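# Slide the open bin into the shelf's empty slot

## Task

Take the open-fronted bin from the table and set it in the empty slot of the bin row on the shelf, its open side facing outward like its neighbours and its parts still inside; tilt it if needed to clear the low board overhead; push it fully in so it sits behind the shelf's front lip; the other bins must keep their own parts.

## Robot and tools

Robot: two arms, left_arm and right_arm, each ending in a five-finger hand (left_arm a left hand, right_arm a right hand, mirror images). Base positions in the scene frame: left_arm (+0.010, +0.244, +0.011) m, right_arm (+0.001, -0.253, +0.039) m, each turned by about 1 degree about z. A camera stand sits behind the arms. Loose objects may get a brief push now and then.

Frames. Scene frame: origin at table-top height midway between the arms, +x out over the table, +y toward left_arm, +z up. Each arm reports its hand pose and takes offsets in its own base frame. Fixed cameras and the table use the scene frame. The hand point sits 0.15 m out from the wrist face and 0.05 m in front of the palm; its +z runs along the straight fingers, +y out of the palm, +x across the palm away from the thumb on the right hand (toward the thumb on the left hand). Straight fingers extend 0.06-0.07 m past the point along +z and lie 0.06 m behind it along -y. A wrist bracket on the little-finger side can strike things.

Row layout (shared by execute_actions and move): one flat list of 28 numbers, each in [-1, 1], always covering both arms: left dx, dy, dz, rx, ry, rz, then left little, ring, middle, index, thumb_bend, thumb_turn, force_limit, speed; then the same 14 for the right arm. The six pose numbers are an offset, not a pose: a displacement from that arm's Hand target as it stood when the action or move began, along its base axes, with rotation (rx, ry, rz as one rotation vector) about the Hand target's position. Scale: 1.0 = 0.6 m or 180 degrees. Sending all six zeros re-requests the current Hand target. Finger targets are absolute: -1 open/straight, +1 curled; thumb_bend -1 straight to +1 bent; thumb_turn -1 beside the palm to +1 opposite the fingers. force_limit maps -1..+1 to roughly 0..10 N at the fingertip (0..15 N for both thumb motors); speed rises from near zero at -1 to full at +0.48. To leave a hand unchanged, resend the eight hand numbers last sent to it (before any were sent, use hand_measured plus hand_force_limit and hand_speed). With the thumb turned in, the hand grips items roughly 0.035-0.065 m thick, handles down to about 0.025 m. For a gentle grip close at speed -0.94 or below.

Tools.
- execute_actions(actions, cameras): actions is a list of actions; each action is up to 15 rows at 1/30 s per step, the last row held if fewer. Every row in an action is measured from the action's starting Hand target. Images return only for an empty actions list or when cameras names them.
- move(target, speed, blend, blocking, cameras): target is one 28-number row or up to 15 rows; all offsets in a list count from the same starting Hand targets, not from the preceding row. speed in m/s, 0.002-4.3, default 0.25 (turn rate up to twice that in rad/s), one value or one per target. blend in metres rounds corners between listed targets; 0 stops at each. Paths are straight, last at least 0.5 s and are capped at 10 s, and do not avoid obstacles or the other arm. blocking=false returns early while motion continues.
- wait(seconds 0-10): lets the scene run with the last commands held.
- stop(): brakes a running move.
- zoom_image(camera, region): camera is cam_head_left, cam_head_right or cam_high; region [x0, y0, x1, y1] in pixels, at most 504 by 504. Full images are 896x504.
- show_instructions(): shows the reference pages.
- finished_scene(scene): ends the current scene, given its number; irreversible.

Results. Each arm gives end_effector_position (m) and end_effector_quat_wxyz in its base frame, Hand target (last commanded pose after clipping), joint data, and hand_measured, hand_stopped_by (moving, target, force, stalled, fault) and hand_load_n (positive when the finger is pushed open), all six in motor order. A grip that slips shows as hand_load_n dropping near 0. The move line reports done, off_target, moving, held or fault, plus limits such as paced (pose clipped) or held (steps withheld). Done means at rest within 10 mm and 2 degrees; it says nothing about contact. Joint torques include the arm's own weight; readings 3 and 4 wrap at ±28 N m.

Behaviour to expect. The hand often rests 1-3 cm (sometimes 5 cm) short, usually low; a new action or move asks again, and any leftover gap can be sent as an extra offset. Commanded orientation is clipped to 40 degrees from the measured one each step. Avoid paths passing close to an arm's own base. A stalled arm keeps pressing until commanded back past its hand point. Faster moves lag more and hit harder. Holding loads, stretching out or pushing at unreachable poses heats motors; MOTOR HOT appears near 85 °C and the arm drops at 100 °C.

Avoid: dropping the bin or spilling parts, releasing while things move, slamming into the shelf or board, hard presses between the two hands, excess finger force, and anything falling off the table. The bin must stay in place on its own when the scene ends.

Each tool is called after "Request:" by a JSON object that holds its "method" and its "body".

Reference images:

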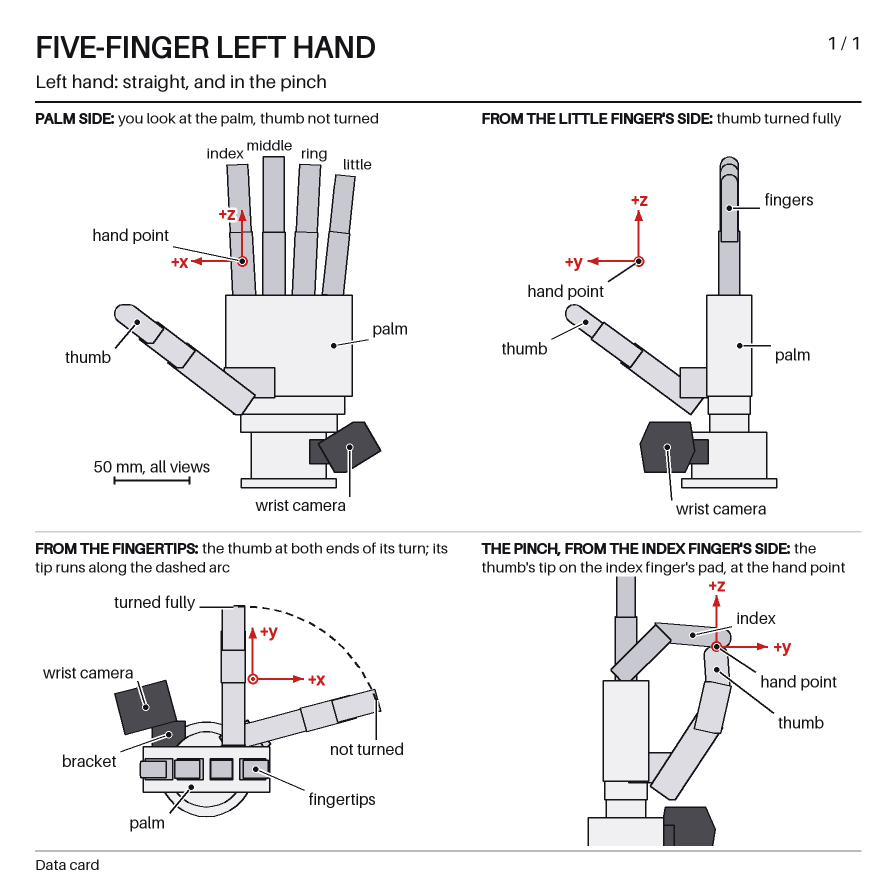

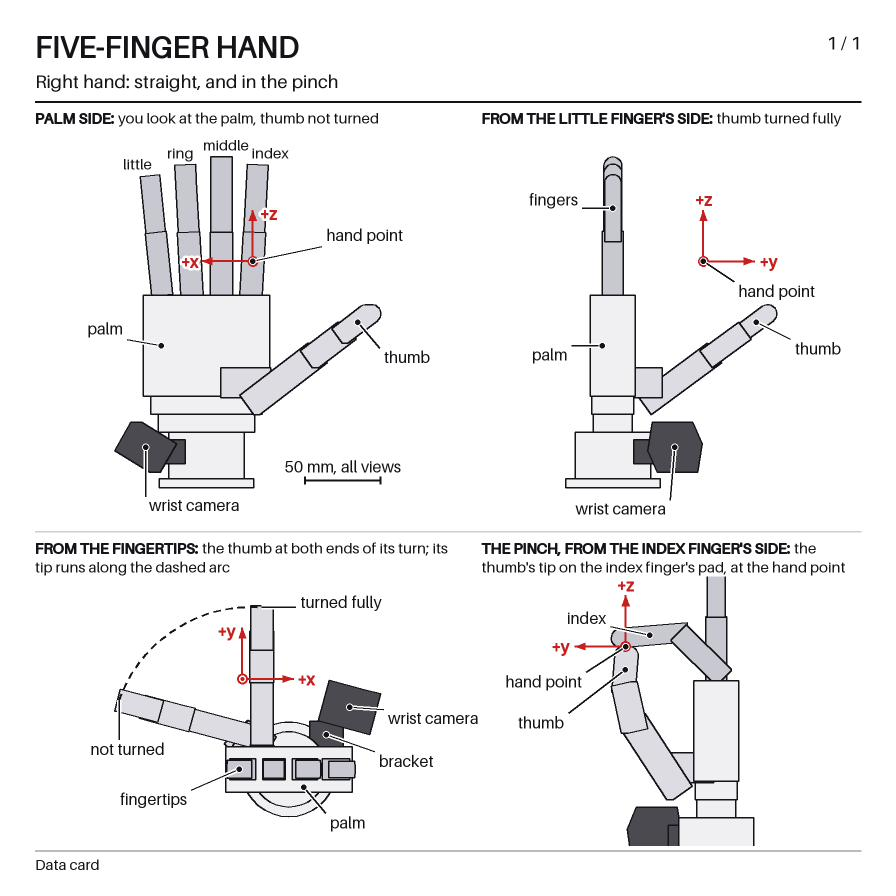

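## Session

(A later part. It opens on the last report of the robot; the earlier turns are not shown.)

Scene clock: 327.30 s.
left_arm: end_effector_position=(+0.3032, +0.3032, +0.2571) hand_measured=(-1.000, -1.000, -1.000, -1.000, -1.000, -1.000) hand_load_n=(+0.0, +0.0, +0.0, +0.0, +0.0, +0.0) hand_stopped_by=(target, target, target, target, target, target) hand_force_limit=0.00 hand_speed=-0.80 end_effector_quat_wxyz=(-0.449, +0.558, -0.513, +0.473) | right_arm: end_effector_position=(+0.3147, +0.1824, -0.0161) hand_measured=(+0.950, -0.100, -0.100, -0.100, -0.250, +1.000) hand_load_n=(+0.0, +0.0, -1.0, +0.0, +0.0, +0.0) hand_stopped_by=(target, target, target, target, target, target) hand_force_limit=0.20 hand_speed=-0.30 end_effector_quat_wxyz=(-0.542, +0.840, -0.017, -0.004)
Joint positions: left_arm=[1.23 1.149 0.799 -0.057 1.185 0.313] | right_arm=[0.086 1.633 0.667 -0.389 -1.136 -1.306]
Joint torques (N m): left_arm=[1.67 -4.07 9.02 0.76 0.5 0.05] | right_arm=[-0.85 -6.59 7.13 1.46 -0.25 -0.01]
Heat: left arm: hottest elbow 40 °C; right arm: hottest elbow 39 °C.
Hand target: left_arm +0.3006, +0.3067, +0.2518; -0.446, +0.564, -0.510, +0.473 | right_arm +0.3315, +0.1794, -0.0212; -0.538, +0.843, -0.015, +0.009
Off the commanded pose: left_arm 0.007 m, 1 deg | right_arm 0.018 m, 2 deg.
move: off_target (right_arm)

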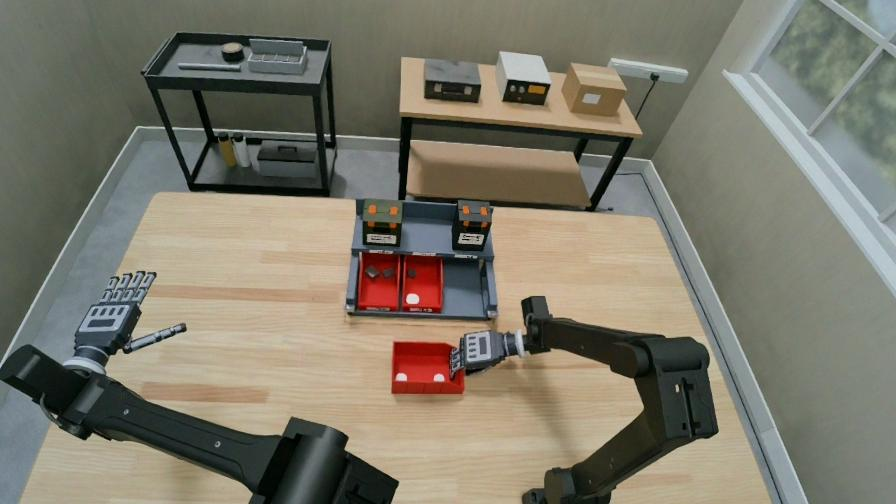

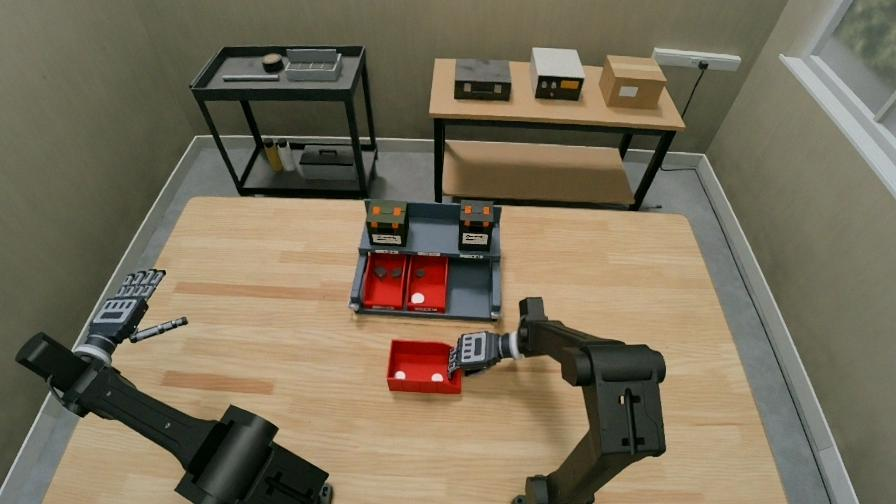

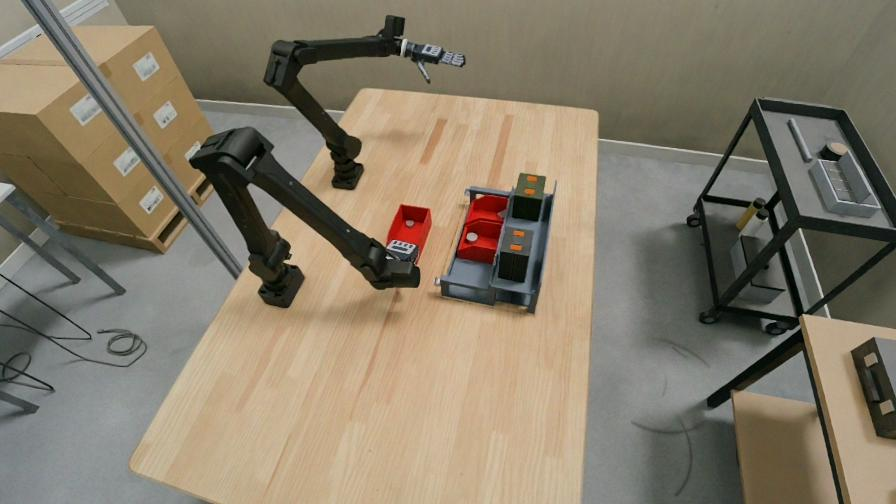

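Request:
{"method": "move", "body": {"target": [[0,0,0,0,0,0,-1,-1,-1,-1,-1,-1,0,-0.8, 0,0.0,0,0,0,0,0.95,-0.1,-0.1,-0.1,-0.05,1,0.0,-0.8],[0,0,0,0,0,0,-1,-1,-1,-1,-1,-1,0,-0.8, 0,0,0,0,0,0,0.95,0.6,0.6,0.6,-0.05,1,0.1,-0.85]], "speed": 0.06, "cameras": ["cam_head_left","cam_head_right","cam_high"]}}

Request:
{"method": "zoom_image", "body": {"camera": "cam_head_left", "region": [390, 320, 490, 420]}}

Request:
{"method": "zoom_image", "body": {"camera": "cam_high", "region": [360, 180, 460, 280]}}

Scene clock: 333.30 s.
left_arm: end_effector_position=(+0.3032, +0.3032, +0.2571) hand_measured=(-1.000, -1.000, -1.000, -1.000, -1.000, -1.000) hand_load_n=(+0.0, +0.0, +0.0, +0.0, +0.0, -0.5) hand_stopped_by=(target, target, target, target, target, target) hand_force_limit=0.00 hand_speed=-0.80 end_effector_quat_wxyz=(-0.449, +0.558, -0.513, +0.473) | right_arm: end_effector_position=(+0.3205, +0.1828, -0.0166) hand_measured=(+0.950, +0.092, +0.118, +0.176, -0.052, +1.000) hand_load_n=(-2.5, +2.5, +7.5, +6.0, +4.0, -0.5) hand_stopped_by=(target, force, force, force, target, target) hand_force_limit=0.10 hand_speed=-0.85 end_effector_quat_wxyz=(-0.543, +0.840, -0.011, +0.004)
Joint positions: left_arm=[1.23 1.149 0.799 -0.057 1.185 0.313] | right_arm=[0.086 1.639 0.674 -0.375 -1.136 -1.311]
Joint torques (N m): left_arm=[1.67 -4.07 9.02 0.75 0.5 0.04] | right_arm=[-0.91 -7.06 6.68 1.05 -0.29 0.04]
Heat: left arm: hottest elbow 40 °C; right arm: hottest elbow 39 °C.
Hand target: left_arm +0.3006, +0.3067, +0.2518; -0.446, +0.564, -0.510, +0.473 | right_arm +0.3315, +0.1794, -0.0212; -0.538, +0.843, -0.015, +0.009
Off the commanded pose: left_arm 0.007 m, 1 deg | right_arm 0.012 m, 1 deg.
move: off_target (right_arm); target 2's new numbers were sent with right_arm's hand 0.018 m and 2 deg from that target

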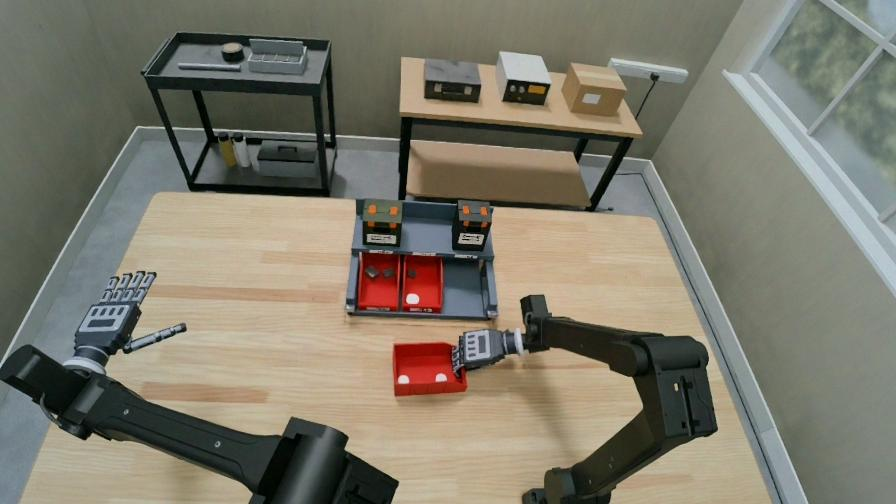

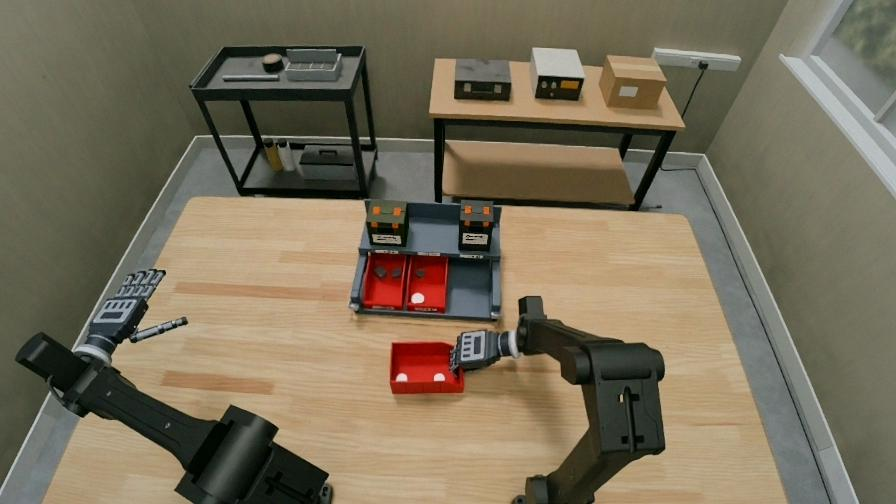

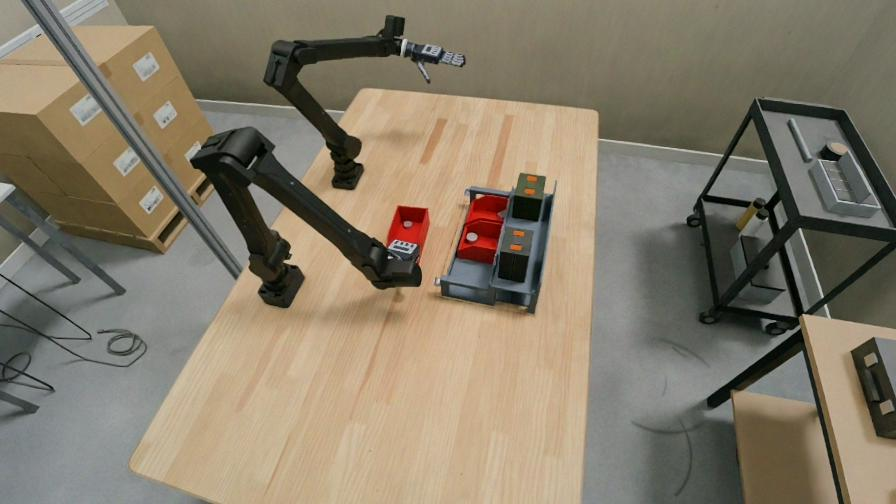

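Scaled by 5.040 from the camera's 896x504 image, which has a finer 1280x720 frame.

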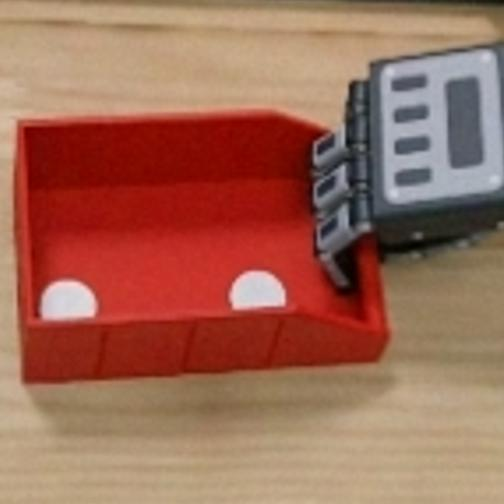

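Scaled by 5.040 from the camera's 896x504 image, which has a finer 1280x720 frame.

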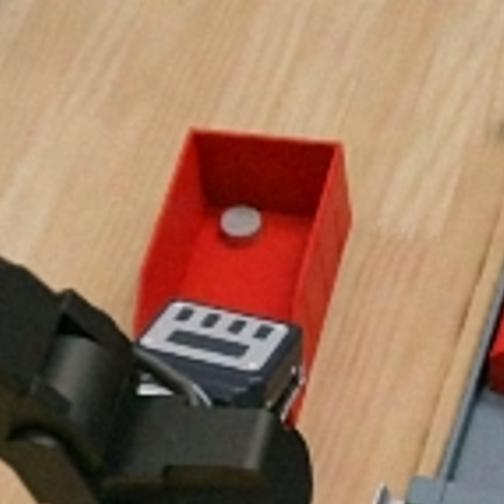

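Request:
{"method": "move", "body": {"target": [[0,0,0,0,0,0,-1,-1,-1,-1,-1,-1,0,-0.8, 0,0.0,0,0,0,0,0.95,0.7,0.7,0.7,0.1,1,0.3,-0.85],[0,0,0,0,0,0,-1,-1,-1,-1,-1,-1,0,-0.8, 0,0,0.1,0,0,0,0.95,0.7,0.7,0.7,0.1,1,0.3,-0.85]], "speed": 0.06, "cameras": ["cam_head_left","cam_head_right","cam_high"]}}

Request:
{"method": "zoom_image", "body": {"camera": "cam_head_left", "region": [390, 320, 490, 420]}}

Request:
{"method": "zoom_image", "body": {"camera": "cam_high", "region": [360, 180, 460, 280]}}

Scene clock: 339.87 s.
left_arm: end_effector_position=(+0.3032, +0.3032, +0.2571) hand_measured=(-1.000, -1.000, -1.000, -1.000, -1.000, -1.000) hand_load_n=(+0.0, +0.0, +0.0, +0.0, +0.0, -0.5) hand_stopped_by=(target, target, target, target, target, target) hand_force_limit=0.00 hand_speed=-0.80 end_effector_quat_wxyz=(-0.449, +0.558, -0.513, +0.473) | right_arm: end_effector_position=(+0.3111, +0.1791, +0.0219) hand_measured=(+0.950, +0.104, +0.118, +0.184, -0.036, +1.000) hand_load_n=(+0.0, +0.5, +0.0, +8.0, +2.0, +1.0) hand_stopped_by=(target, force, force, force, force, target) hand_force_limit=0.30 hand_speed=-0.85 end_effector_quat_wxyz=(-0.532, +0.846, -0.022, -0.010)
Joint positions: left_arm=[1.23 1.149 0.799 -0.057 1.185 0.313] | right_arm=[0.086 1.523 0.698 -0.555 -1.114 -1.312]
Joint torques (N m): left_arm=[1.67 -4.01 9.02 0.76 0.5 0.04] | right_arm=[-0.85 -9.64 8.88 0.39 -1.04 0.07]
Heat: left arm: hottest elbow 41 °C; right arm: hottest elbow 39 °C.
Hand target: left_arm +0.3006, +0.3067, +0.2518; -0.446, +0.564, -0.510, +0.473 | right_arm +0.3315, +0.1794, +0.0388; -0.538, +0.843, -0.015, +0.009
Off the commanded pose: left_arm 0.007 m, 1 deg | right_arm 0.027 m, 2 deg.
move: off_target (right_arm)

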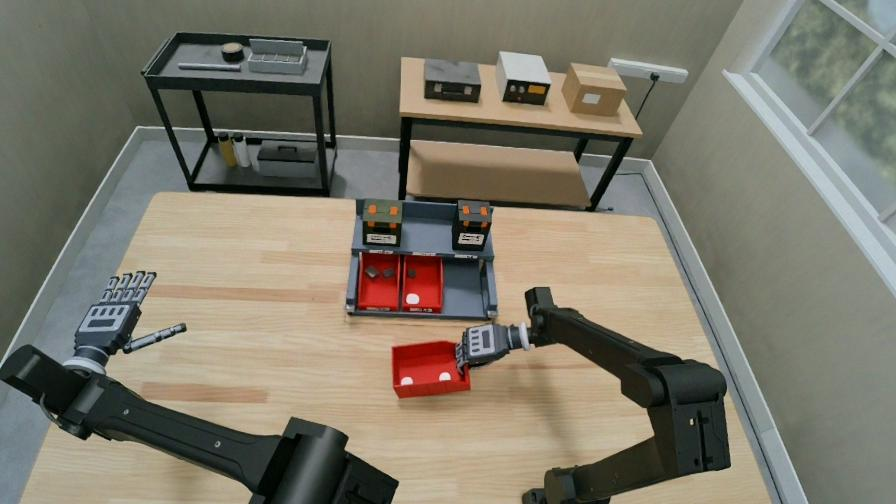

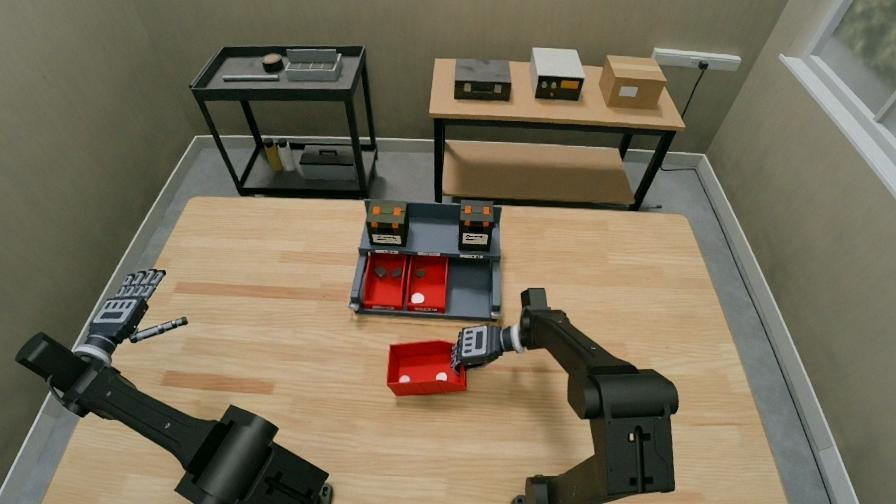

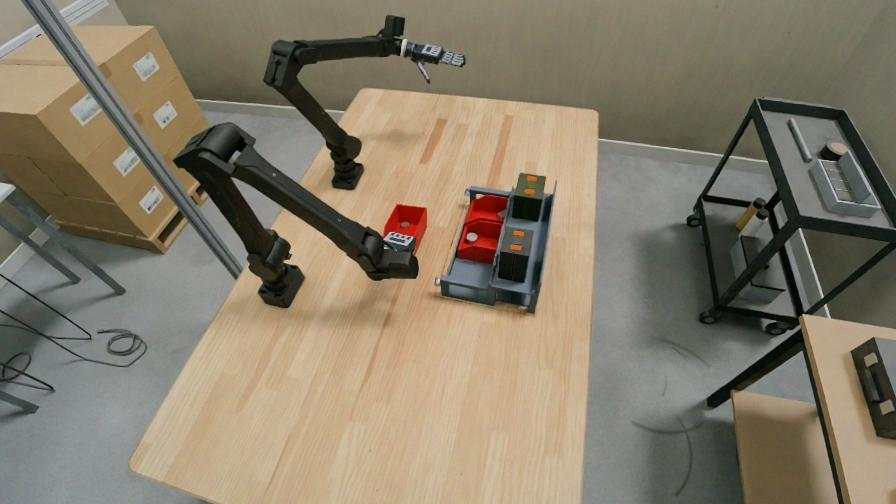

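Scaled by 5.040 from the camera's 896x504 image, which has a finer 1280x720 frame.

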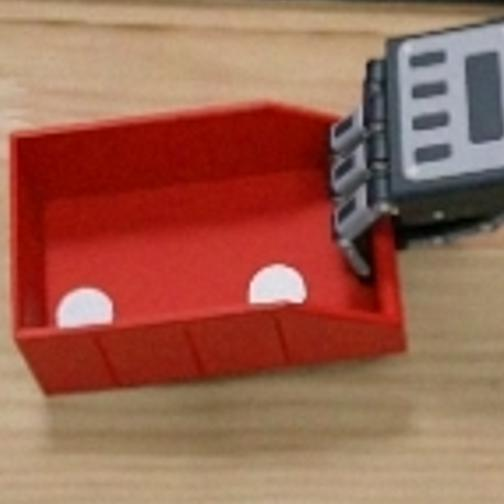

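Scaled by 5.040 from the camera's 896x504 image, which has a finer 1280x720 frame.

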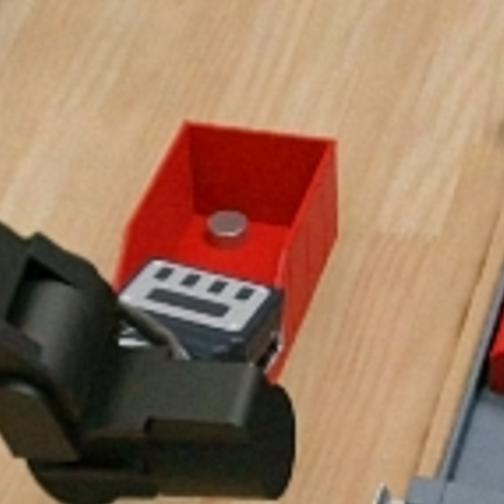

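Request:
{"method": "move", "body": {"target": [[0,0,0,0,0,0,-1,-1,-1,-1,-1,-1,0,-0.8, 0,0.0,0.1,0,0,0,0.95,0.7,0.7,0.7,0.1,1,0.3,-0.85],[0,0,0,0,0,0,-1,-1,-1,-1,-1,-1,0,-0.8, -0.02,0,0.1,0,0,-0.24,0.95,0.7,0.7,0.7,0.1,1,0.3,-0.85]], "speed": [0.08,0.12], "cameras": ["cam_head_left","cam_head_right","cam_high"]}}

Request:
{"method": "zoom_image", "body": {"camera": "cam_head_left", "region": [390, 310, 500, 420]}}

Request:
{"method": "zoom_image", "body": {"camera": "cam_high", "region": [340, 160, 460, 280]}}

Scene clock: 354.20 s.
left_arm: end_effector_position=(+0.3032, +0.3032, +0.2571) hand_measured=(-1.000, -1.000, -1.000, -1.000, -1.000, -1.000) hand_load_n=(+0.0, +0.0, +0.0, +0.0, +0.0, +0.0) hand_stopped_by=(target, target, target, target, target, target) hand_force_limit=0.00 hand_speed=-0.80 end_effector_quat_wxyz=(-0.449, +0.558, -0.513, +0.473) | right_arm: end_effector_position=(+0.3118, +0.1717, +0.0813) hand_measured=(+0.950, +0.104, +0.118, +0.184, -0.036, +1.000) hand_load_n=(+0.0, +2.5, +0.0, +11.0, +1.0, +1.0) hand_stopped_by=(target, force, force, force, force, target) hand_force_limit=0.30 hand_speed=-0.85 end_effector_quat_wxyz=(-0.478, +0.788, -0.337, +0.192)
Joint positions: left_arm=[1.23 1.149 0.799 -0.057 1.185 0.313] | right_arm=[0.203 0.957 0.361 0.029 -0.507 -0.277]
Joint torques (N m): left_arm=[1.61 -4.07 9.02 0.76 0.5 0.04] | right_arm=[0.79 -3.96 8.84 2.96 -0.36 0.18]
Heat: left arm: hottest elbow 41 °C; right arm: hottest elbow 39 °C.
Hand target: left_arm +0.3006, +0.3067, +0.2518; -0.446, +0.564, -0.510, +0.473 | right_arm +0.3195, +0.1793, +0.0988; -0.497, +0.778, -0.324, +0.206
Off the commanded pose: left_arm 0.007 m, 1 deg | right_arm 0.021 m, 3 deg.
move: off_target (right_arm)

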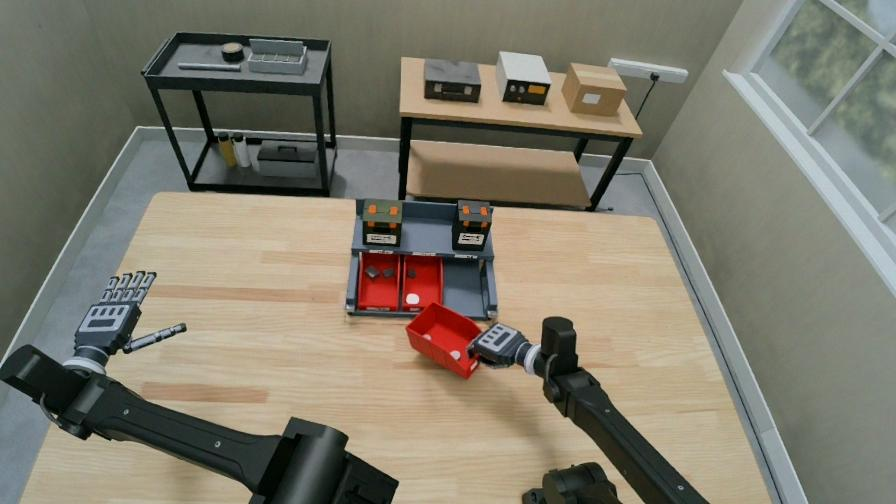

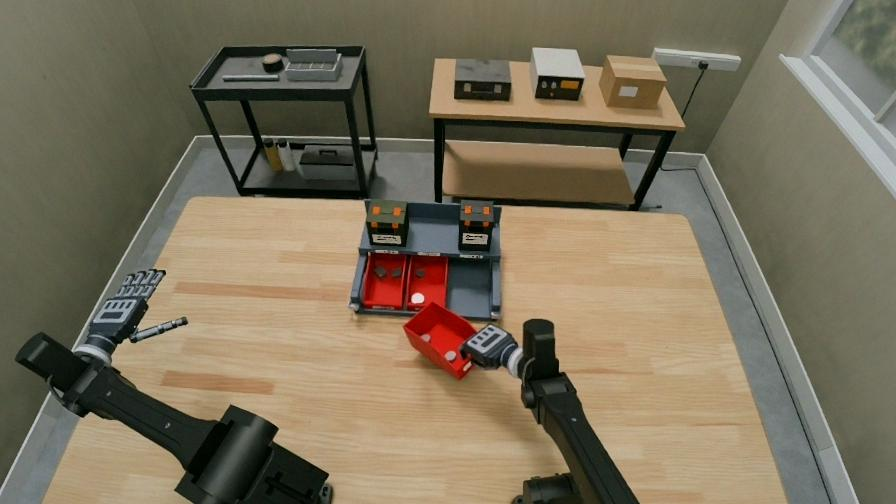

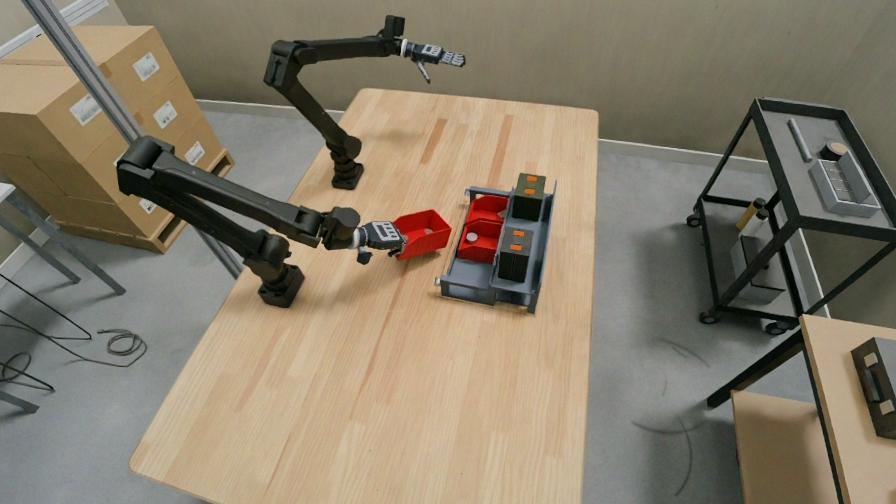

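Scaled by 4.582 from the camera's 896x504 image, which has a finer 1280x720 frame.

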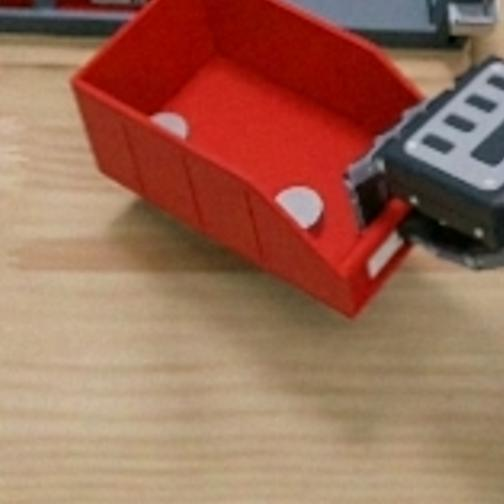

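Scaled by 4.200 from the camera's 896x504 image, which has a finer 1280x720 frame.

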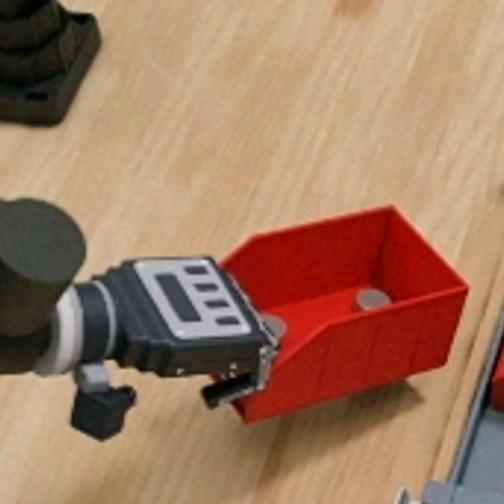

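Request:
{"method": "move", "body": {"target": [[0,0,0,0,0,0,-1,-1,-1,-1,-1,-1,0,-0.8, 0.0,0.03,0.02,0,0,-0.27,0.95,0.7,0.7,0.7,0.1,1,0.3,-0.85]], "speed": 0.12, "cameras": ["cam_head_left","cam_head_right","cam_high"]}}

Request:
{"method": "zoom_image", "body": {"camera": "cam_head_left", "region": [400, 240, 520, 390]}}

Request:
{"method": "zoom_image", "body": {"camera": "cam_head_right", "region": [400, 240, 520, 390]}}

Request:
{"method": "zoom_image", "body": {"camera": "cam_high", "region": [360, 160, 560, 320]}}

Scene clock: 366.97 s.
left_arm: end_effector_position=(+0.3032, +0.3032, +0.2571) hand_measured=(-1.000, -1.000, -1.000, -1.000, -1.000, -1.000) hand_load_n=(+0.0, +0.0, +0.0, +0.0, +0.0, +0.0) hand_stopped_by=(target, target, target, target, target, target) hand_force_limit=0.00 hand_speed=-0.80 end_effector_quat_wxyz=(-0.449, +0.558, -0.513, +0.473) | right_arm: end_effector_position=(+0.3009, +0.1762, +0.0773) hand_measured=(+0.950, +0.104, +0.118, +0.184, -0.036, +1.000) hand_load_n=(+0.5, +3.5, +0.0, +9.5, +1.5, +0.5) hand_stopped_by=(target, force, force, force, force, target) hand_force_limit=0.30 hand_speed=-0.85 end_effector_quat_wxyz=(-0.337, +0.598, -0.613, +0.392)
Joint positions: left_arm=[1.23 1.149 0.799 -0.057 1.185 0.313] | right_arm=[0.805 0.911 0.356 -0.142 0.76 0.461]
Joint torques (N m): left_arm=[1.67 -4.07 9.03 0.76 0.5 0.04] | right_arm=[0.62 -1.49 12.74 1.66 0.81 0.13]
Heat: left arm: hottest elbow 41 °C; right arm: hottest elbow 40 °C.
Hand target: left_arm +0.3006, +0.3067, +0.2518; -0.446, +0.564, -0.510, +0.473 | right_arm +0.3195, +0.1973, +0.1108; -0.368, +0.576, -0.616, +0.392
Off the commanded pose: left_arm 0.007 m, 1 deg | right_arm 0.044 m, 4 deg.
move: off_target (right_arm)

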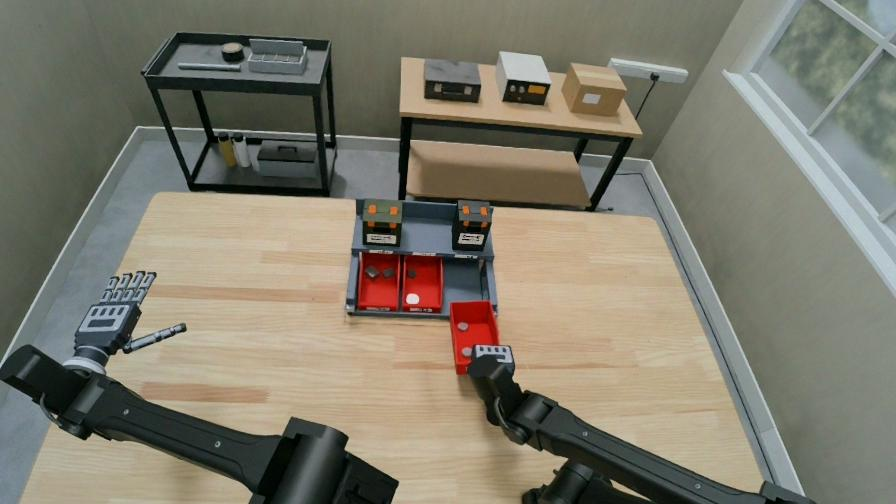

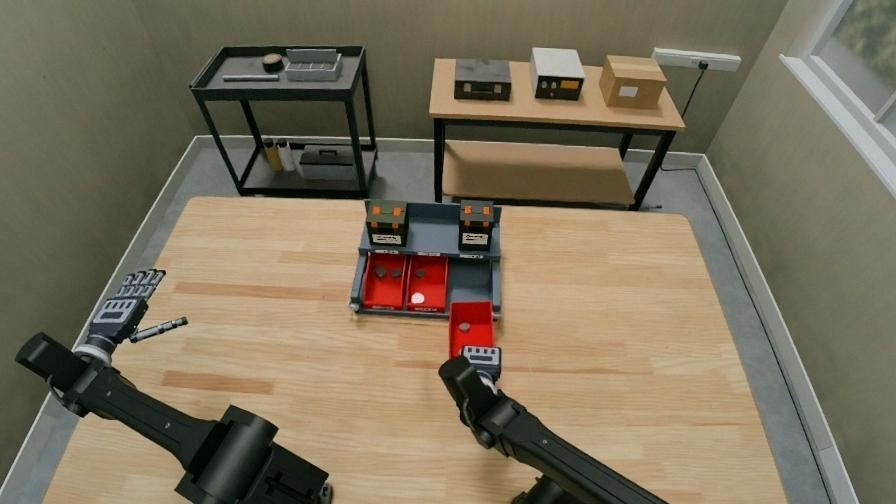

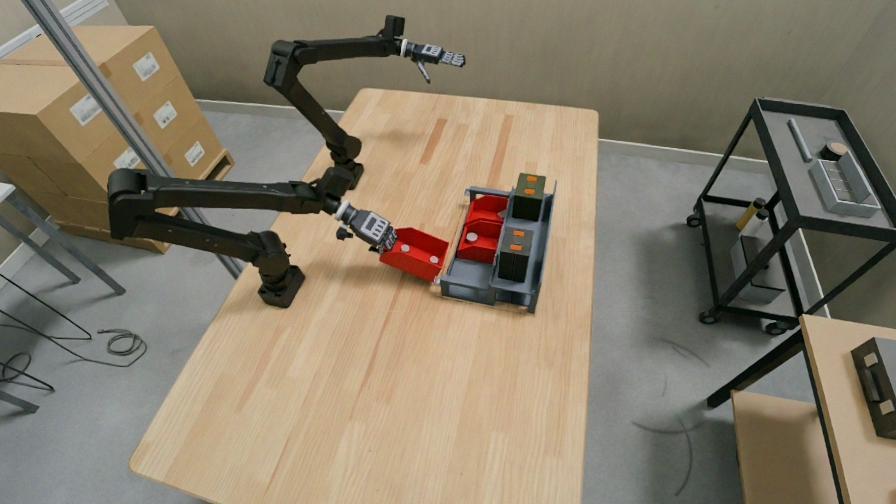

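Scaled by 3.360 from the camera's 896x504 image, which has a finer 1280x720 frame.

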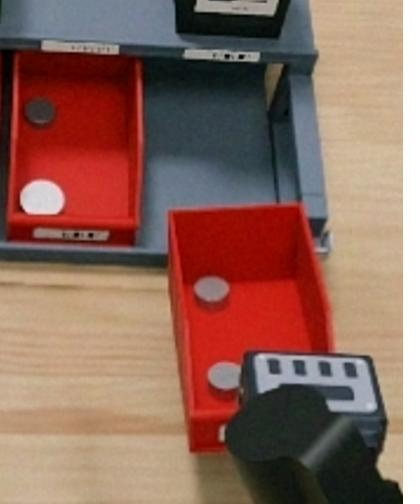

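Scaled by 3.360 from the camera's 896x504 image, which has a finer 1280x720 frame.

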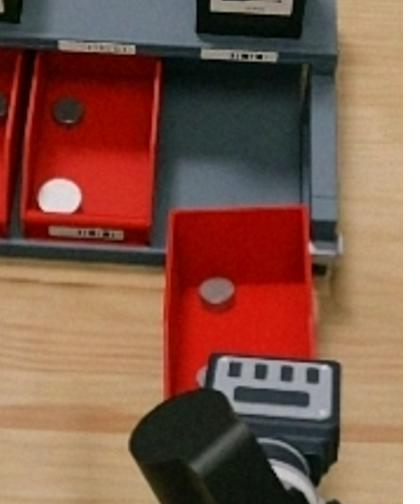

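Scaled by 2.520 from the camera's 896x504 image, which has a finer 1280x720 frame.

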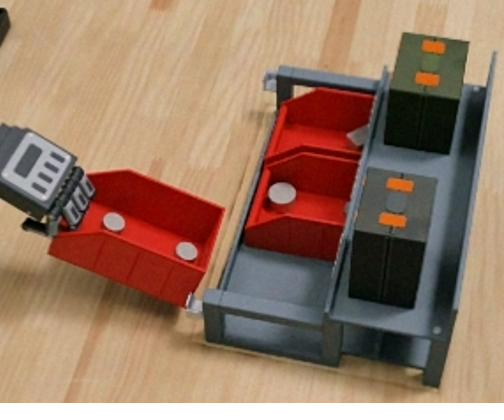

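Request:
{"method": "move", "body": {"target": [[0,0,0,0,0,0,-1,-1,-1,-1,-1,-1,0,-0.8, 0.0,0.033,0.03,0.015,-0.055,-0.022,0.95,0.7,0.7,0.7,0.1,1,0.3,-0.85]], "speed": 0.1, "cameras": ["cam_head_left","cam_head_right","cam_high"]}}

Request:
{"method": "zoom_image", "body": {"camera": "cam_head_left", "region": [400, 240, 520, 390]}}

Request:
{"method": "zoom_image", "body": {"camera": "cam_head_right", "region": [400, 240, 520, 390]}}

Request:
{"method": "zoom_image", "body": {"camera": "cam_high", "region": [360, 180, 500, 320]}}

Scene clock: 385.80 s.
left_arm: end_effector_position=(+0.3032, +0.3032, +0.2571) hand_measured=(-1.000, -1.000, -1.000, -1.000, -1.000, -1.000) hand_load_n=(+0.0, +0.0, +0.0, +0.0, +0.0, +0.0) hand_stopped_by=(target, target, target, target, target, target) hand_force_limit=0.00 hand_speed=-0.80 end_effector_quat_wxyz=(-0.449, +0.558, -0.513, +0.473) | right_arm: end_effector_position=(+0.3101, +0.2003, +0.1063) hand_measured=(+0.950, +0.104, +0.118, +0.184, -0.036, +1.000) hand_load_n=(+0.0, +2.5, +0.0, +11.0, +0.5, +1.0) hand_stopped_by=(target, force, force, force, force, target) hand_force_limit=0.30 hand_speed=-0.85 end_effector_quat_wxyz=(+0.391, -0.530, +0.607, -0.444)
Joint positions: left_arm=[1.23 1.149 0.799 -0.057 1.185 0.313] | right_arm=[0.94 0.963 0.356 0.028 0.992 0.505]
Joint torques (N m): left_arm=[1.61 -4.07 9.03 0.76 0.5 0.05] | right_arm=[0.73 -1.85 10.29 2.66 0.73 0.1]
Motor temperatures (°C): left_arm=[29 30 41 26 29 29] | right_arm=[30 30 43 30 30 29]
Heat: left arm: hottest elbow 41 °C; right arm: hottest elbow 43 °C.
Hand target: left_arm +0.3006, +0.3067, +0.2518; -0.446, +0.564, -0.510, +0.473 | right_arm +0.3195, +0.2172, +0.1288; +0.419, -0.510, +0.610, -0.438
Off the commanded pose: left_arm 0.007 m, 1 deg | right_arm 0.030 m, 4 deg.
move: off_target (right_arm)

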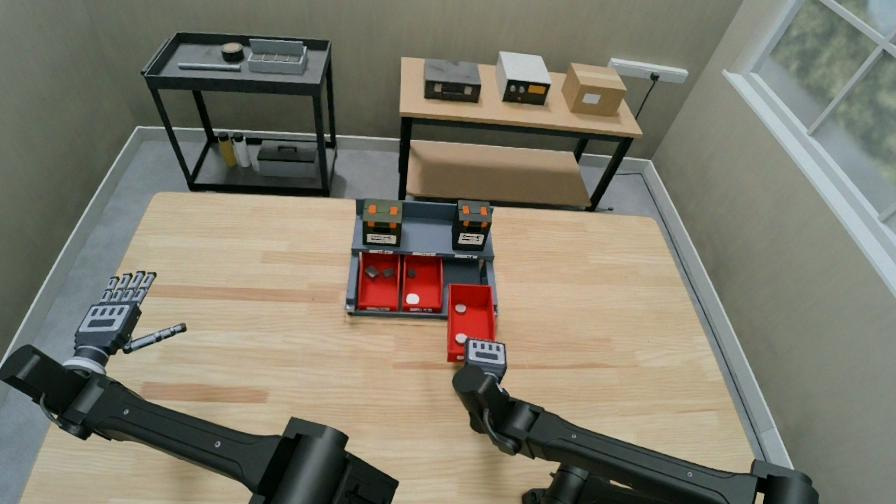

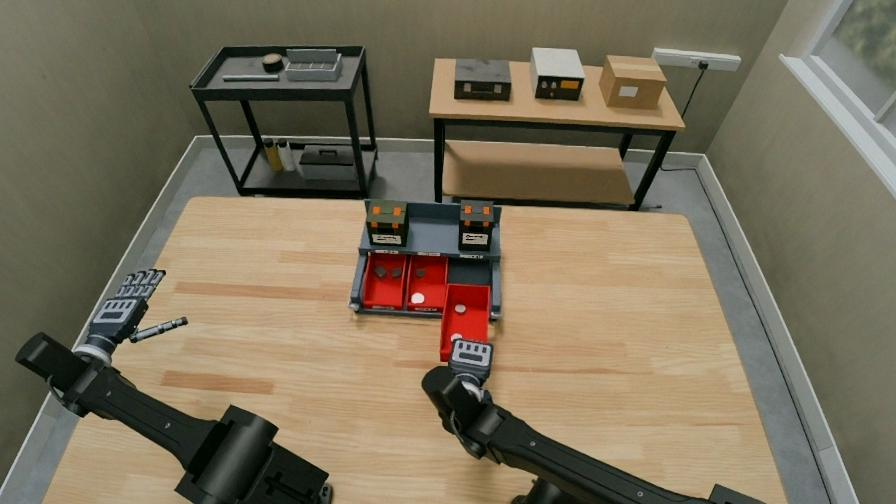

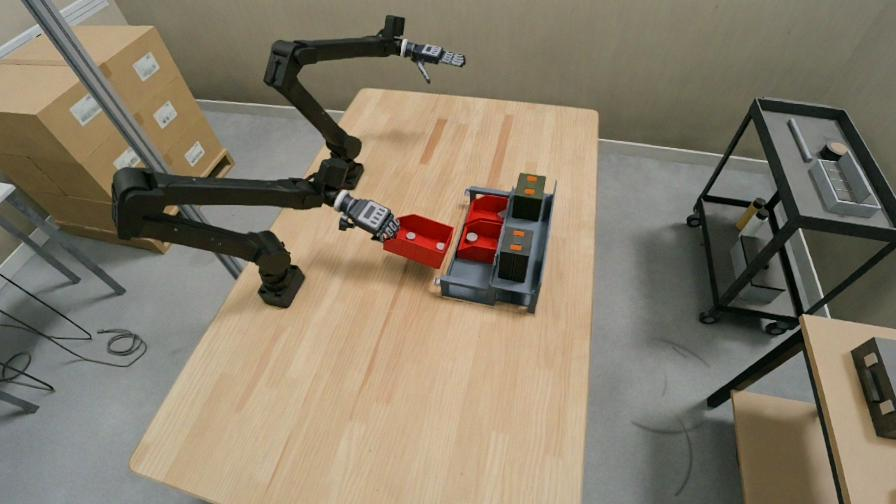

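Scaled by 3.360 from the camera's 896x504 image, which has a finer 1280x720 frame.

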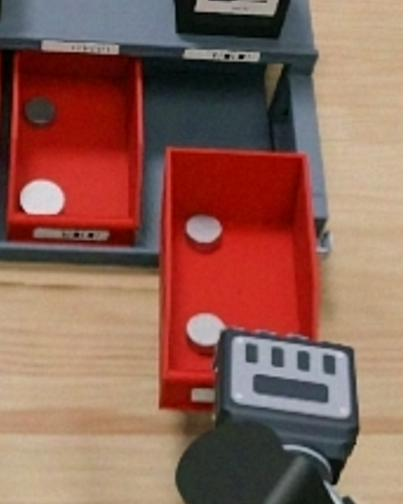

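Scaled by 3.360 from the camera's 896x504 image, which has a finer 1280x720 frame.

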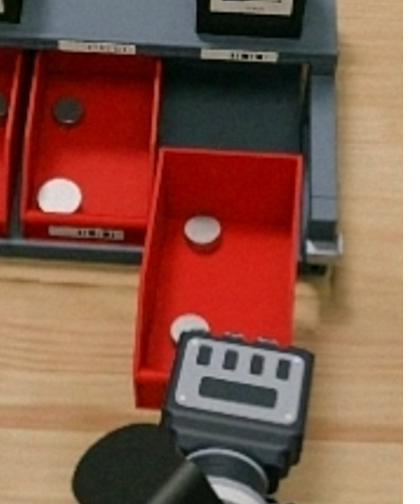

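Scaled by 3.600 from the camera's 896x504 image, which has a finer 1280x720 frame.

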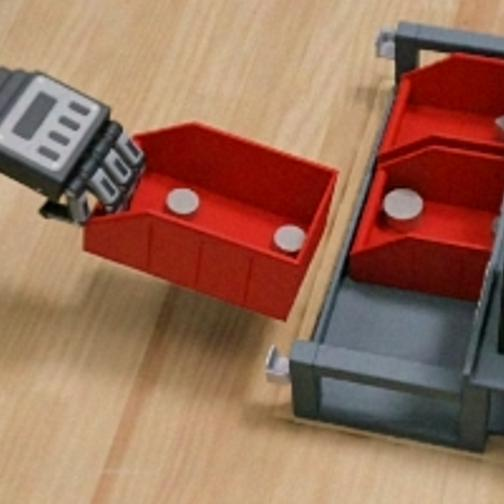

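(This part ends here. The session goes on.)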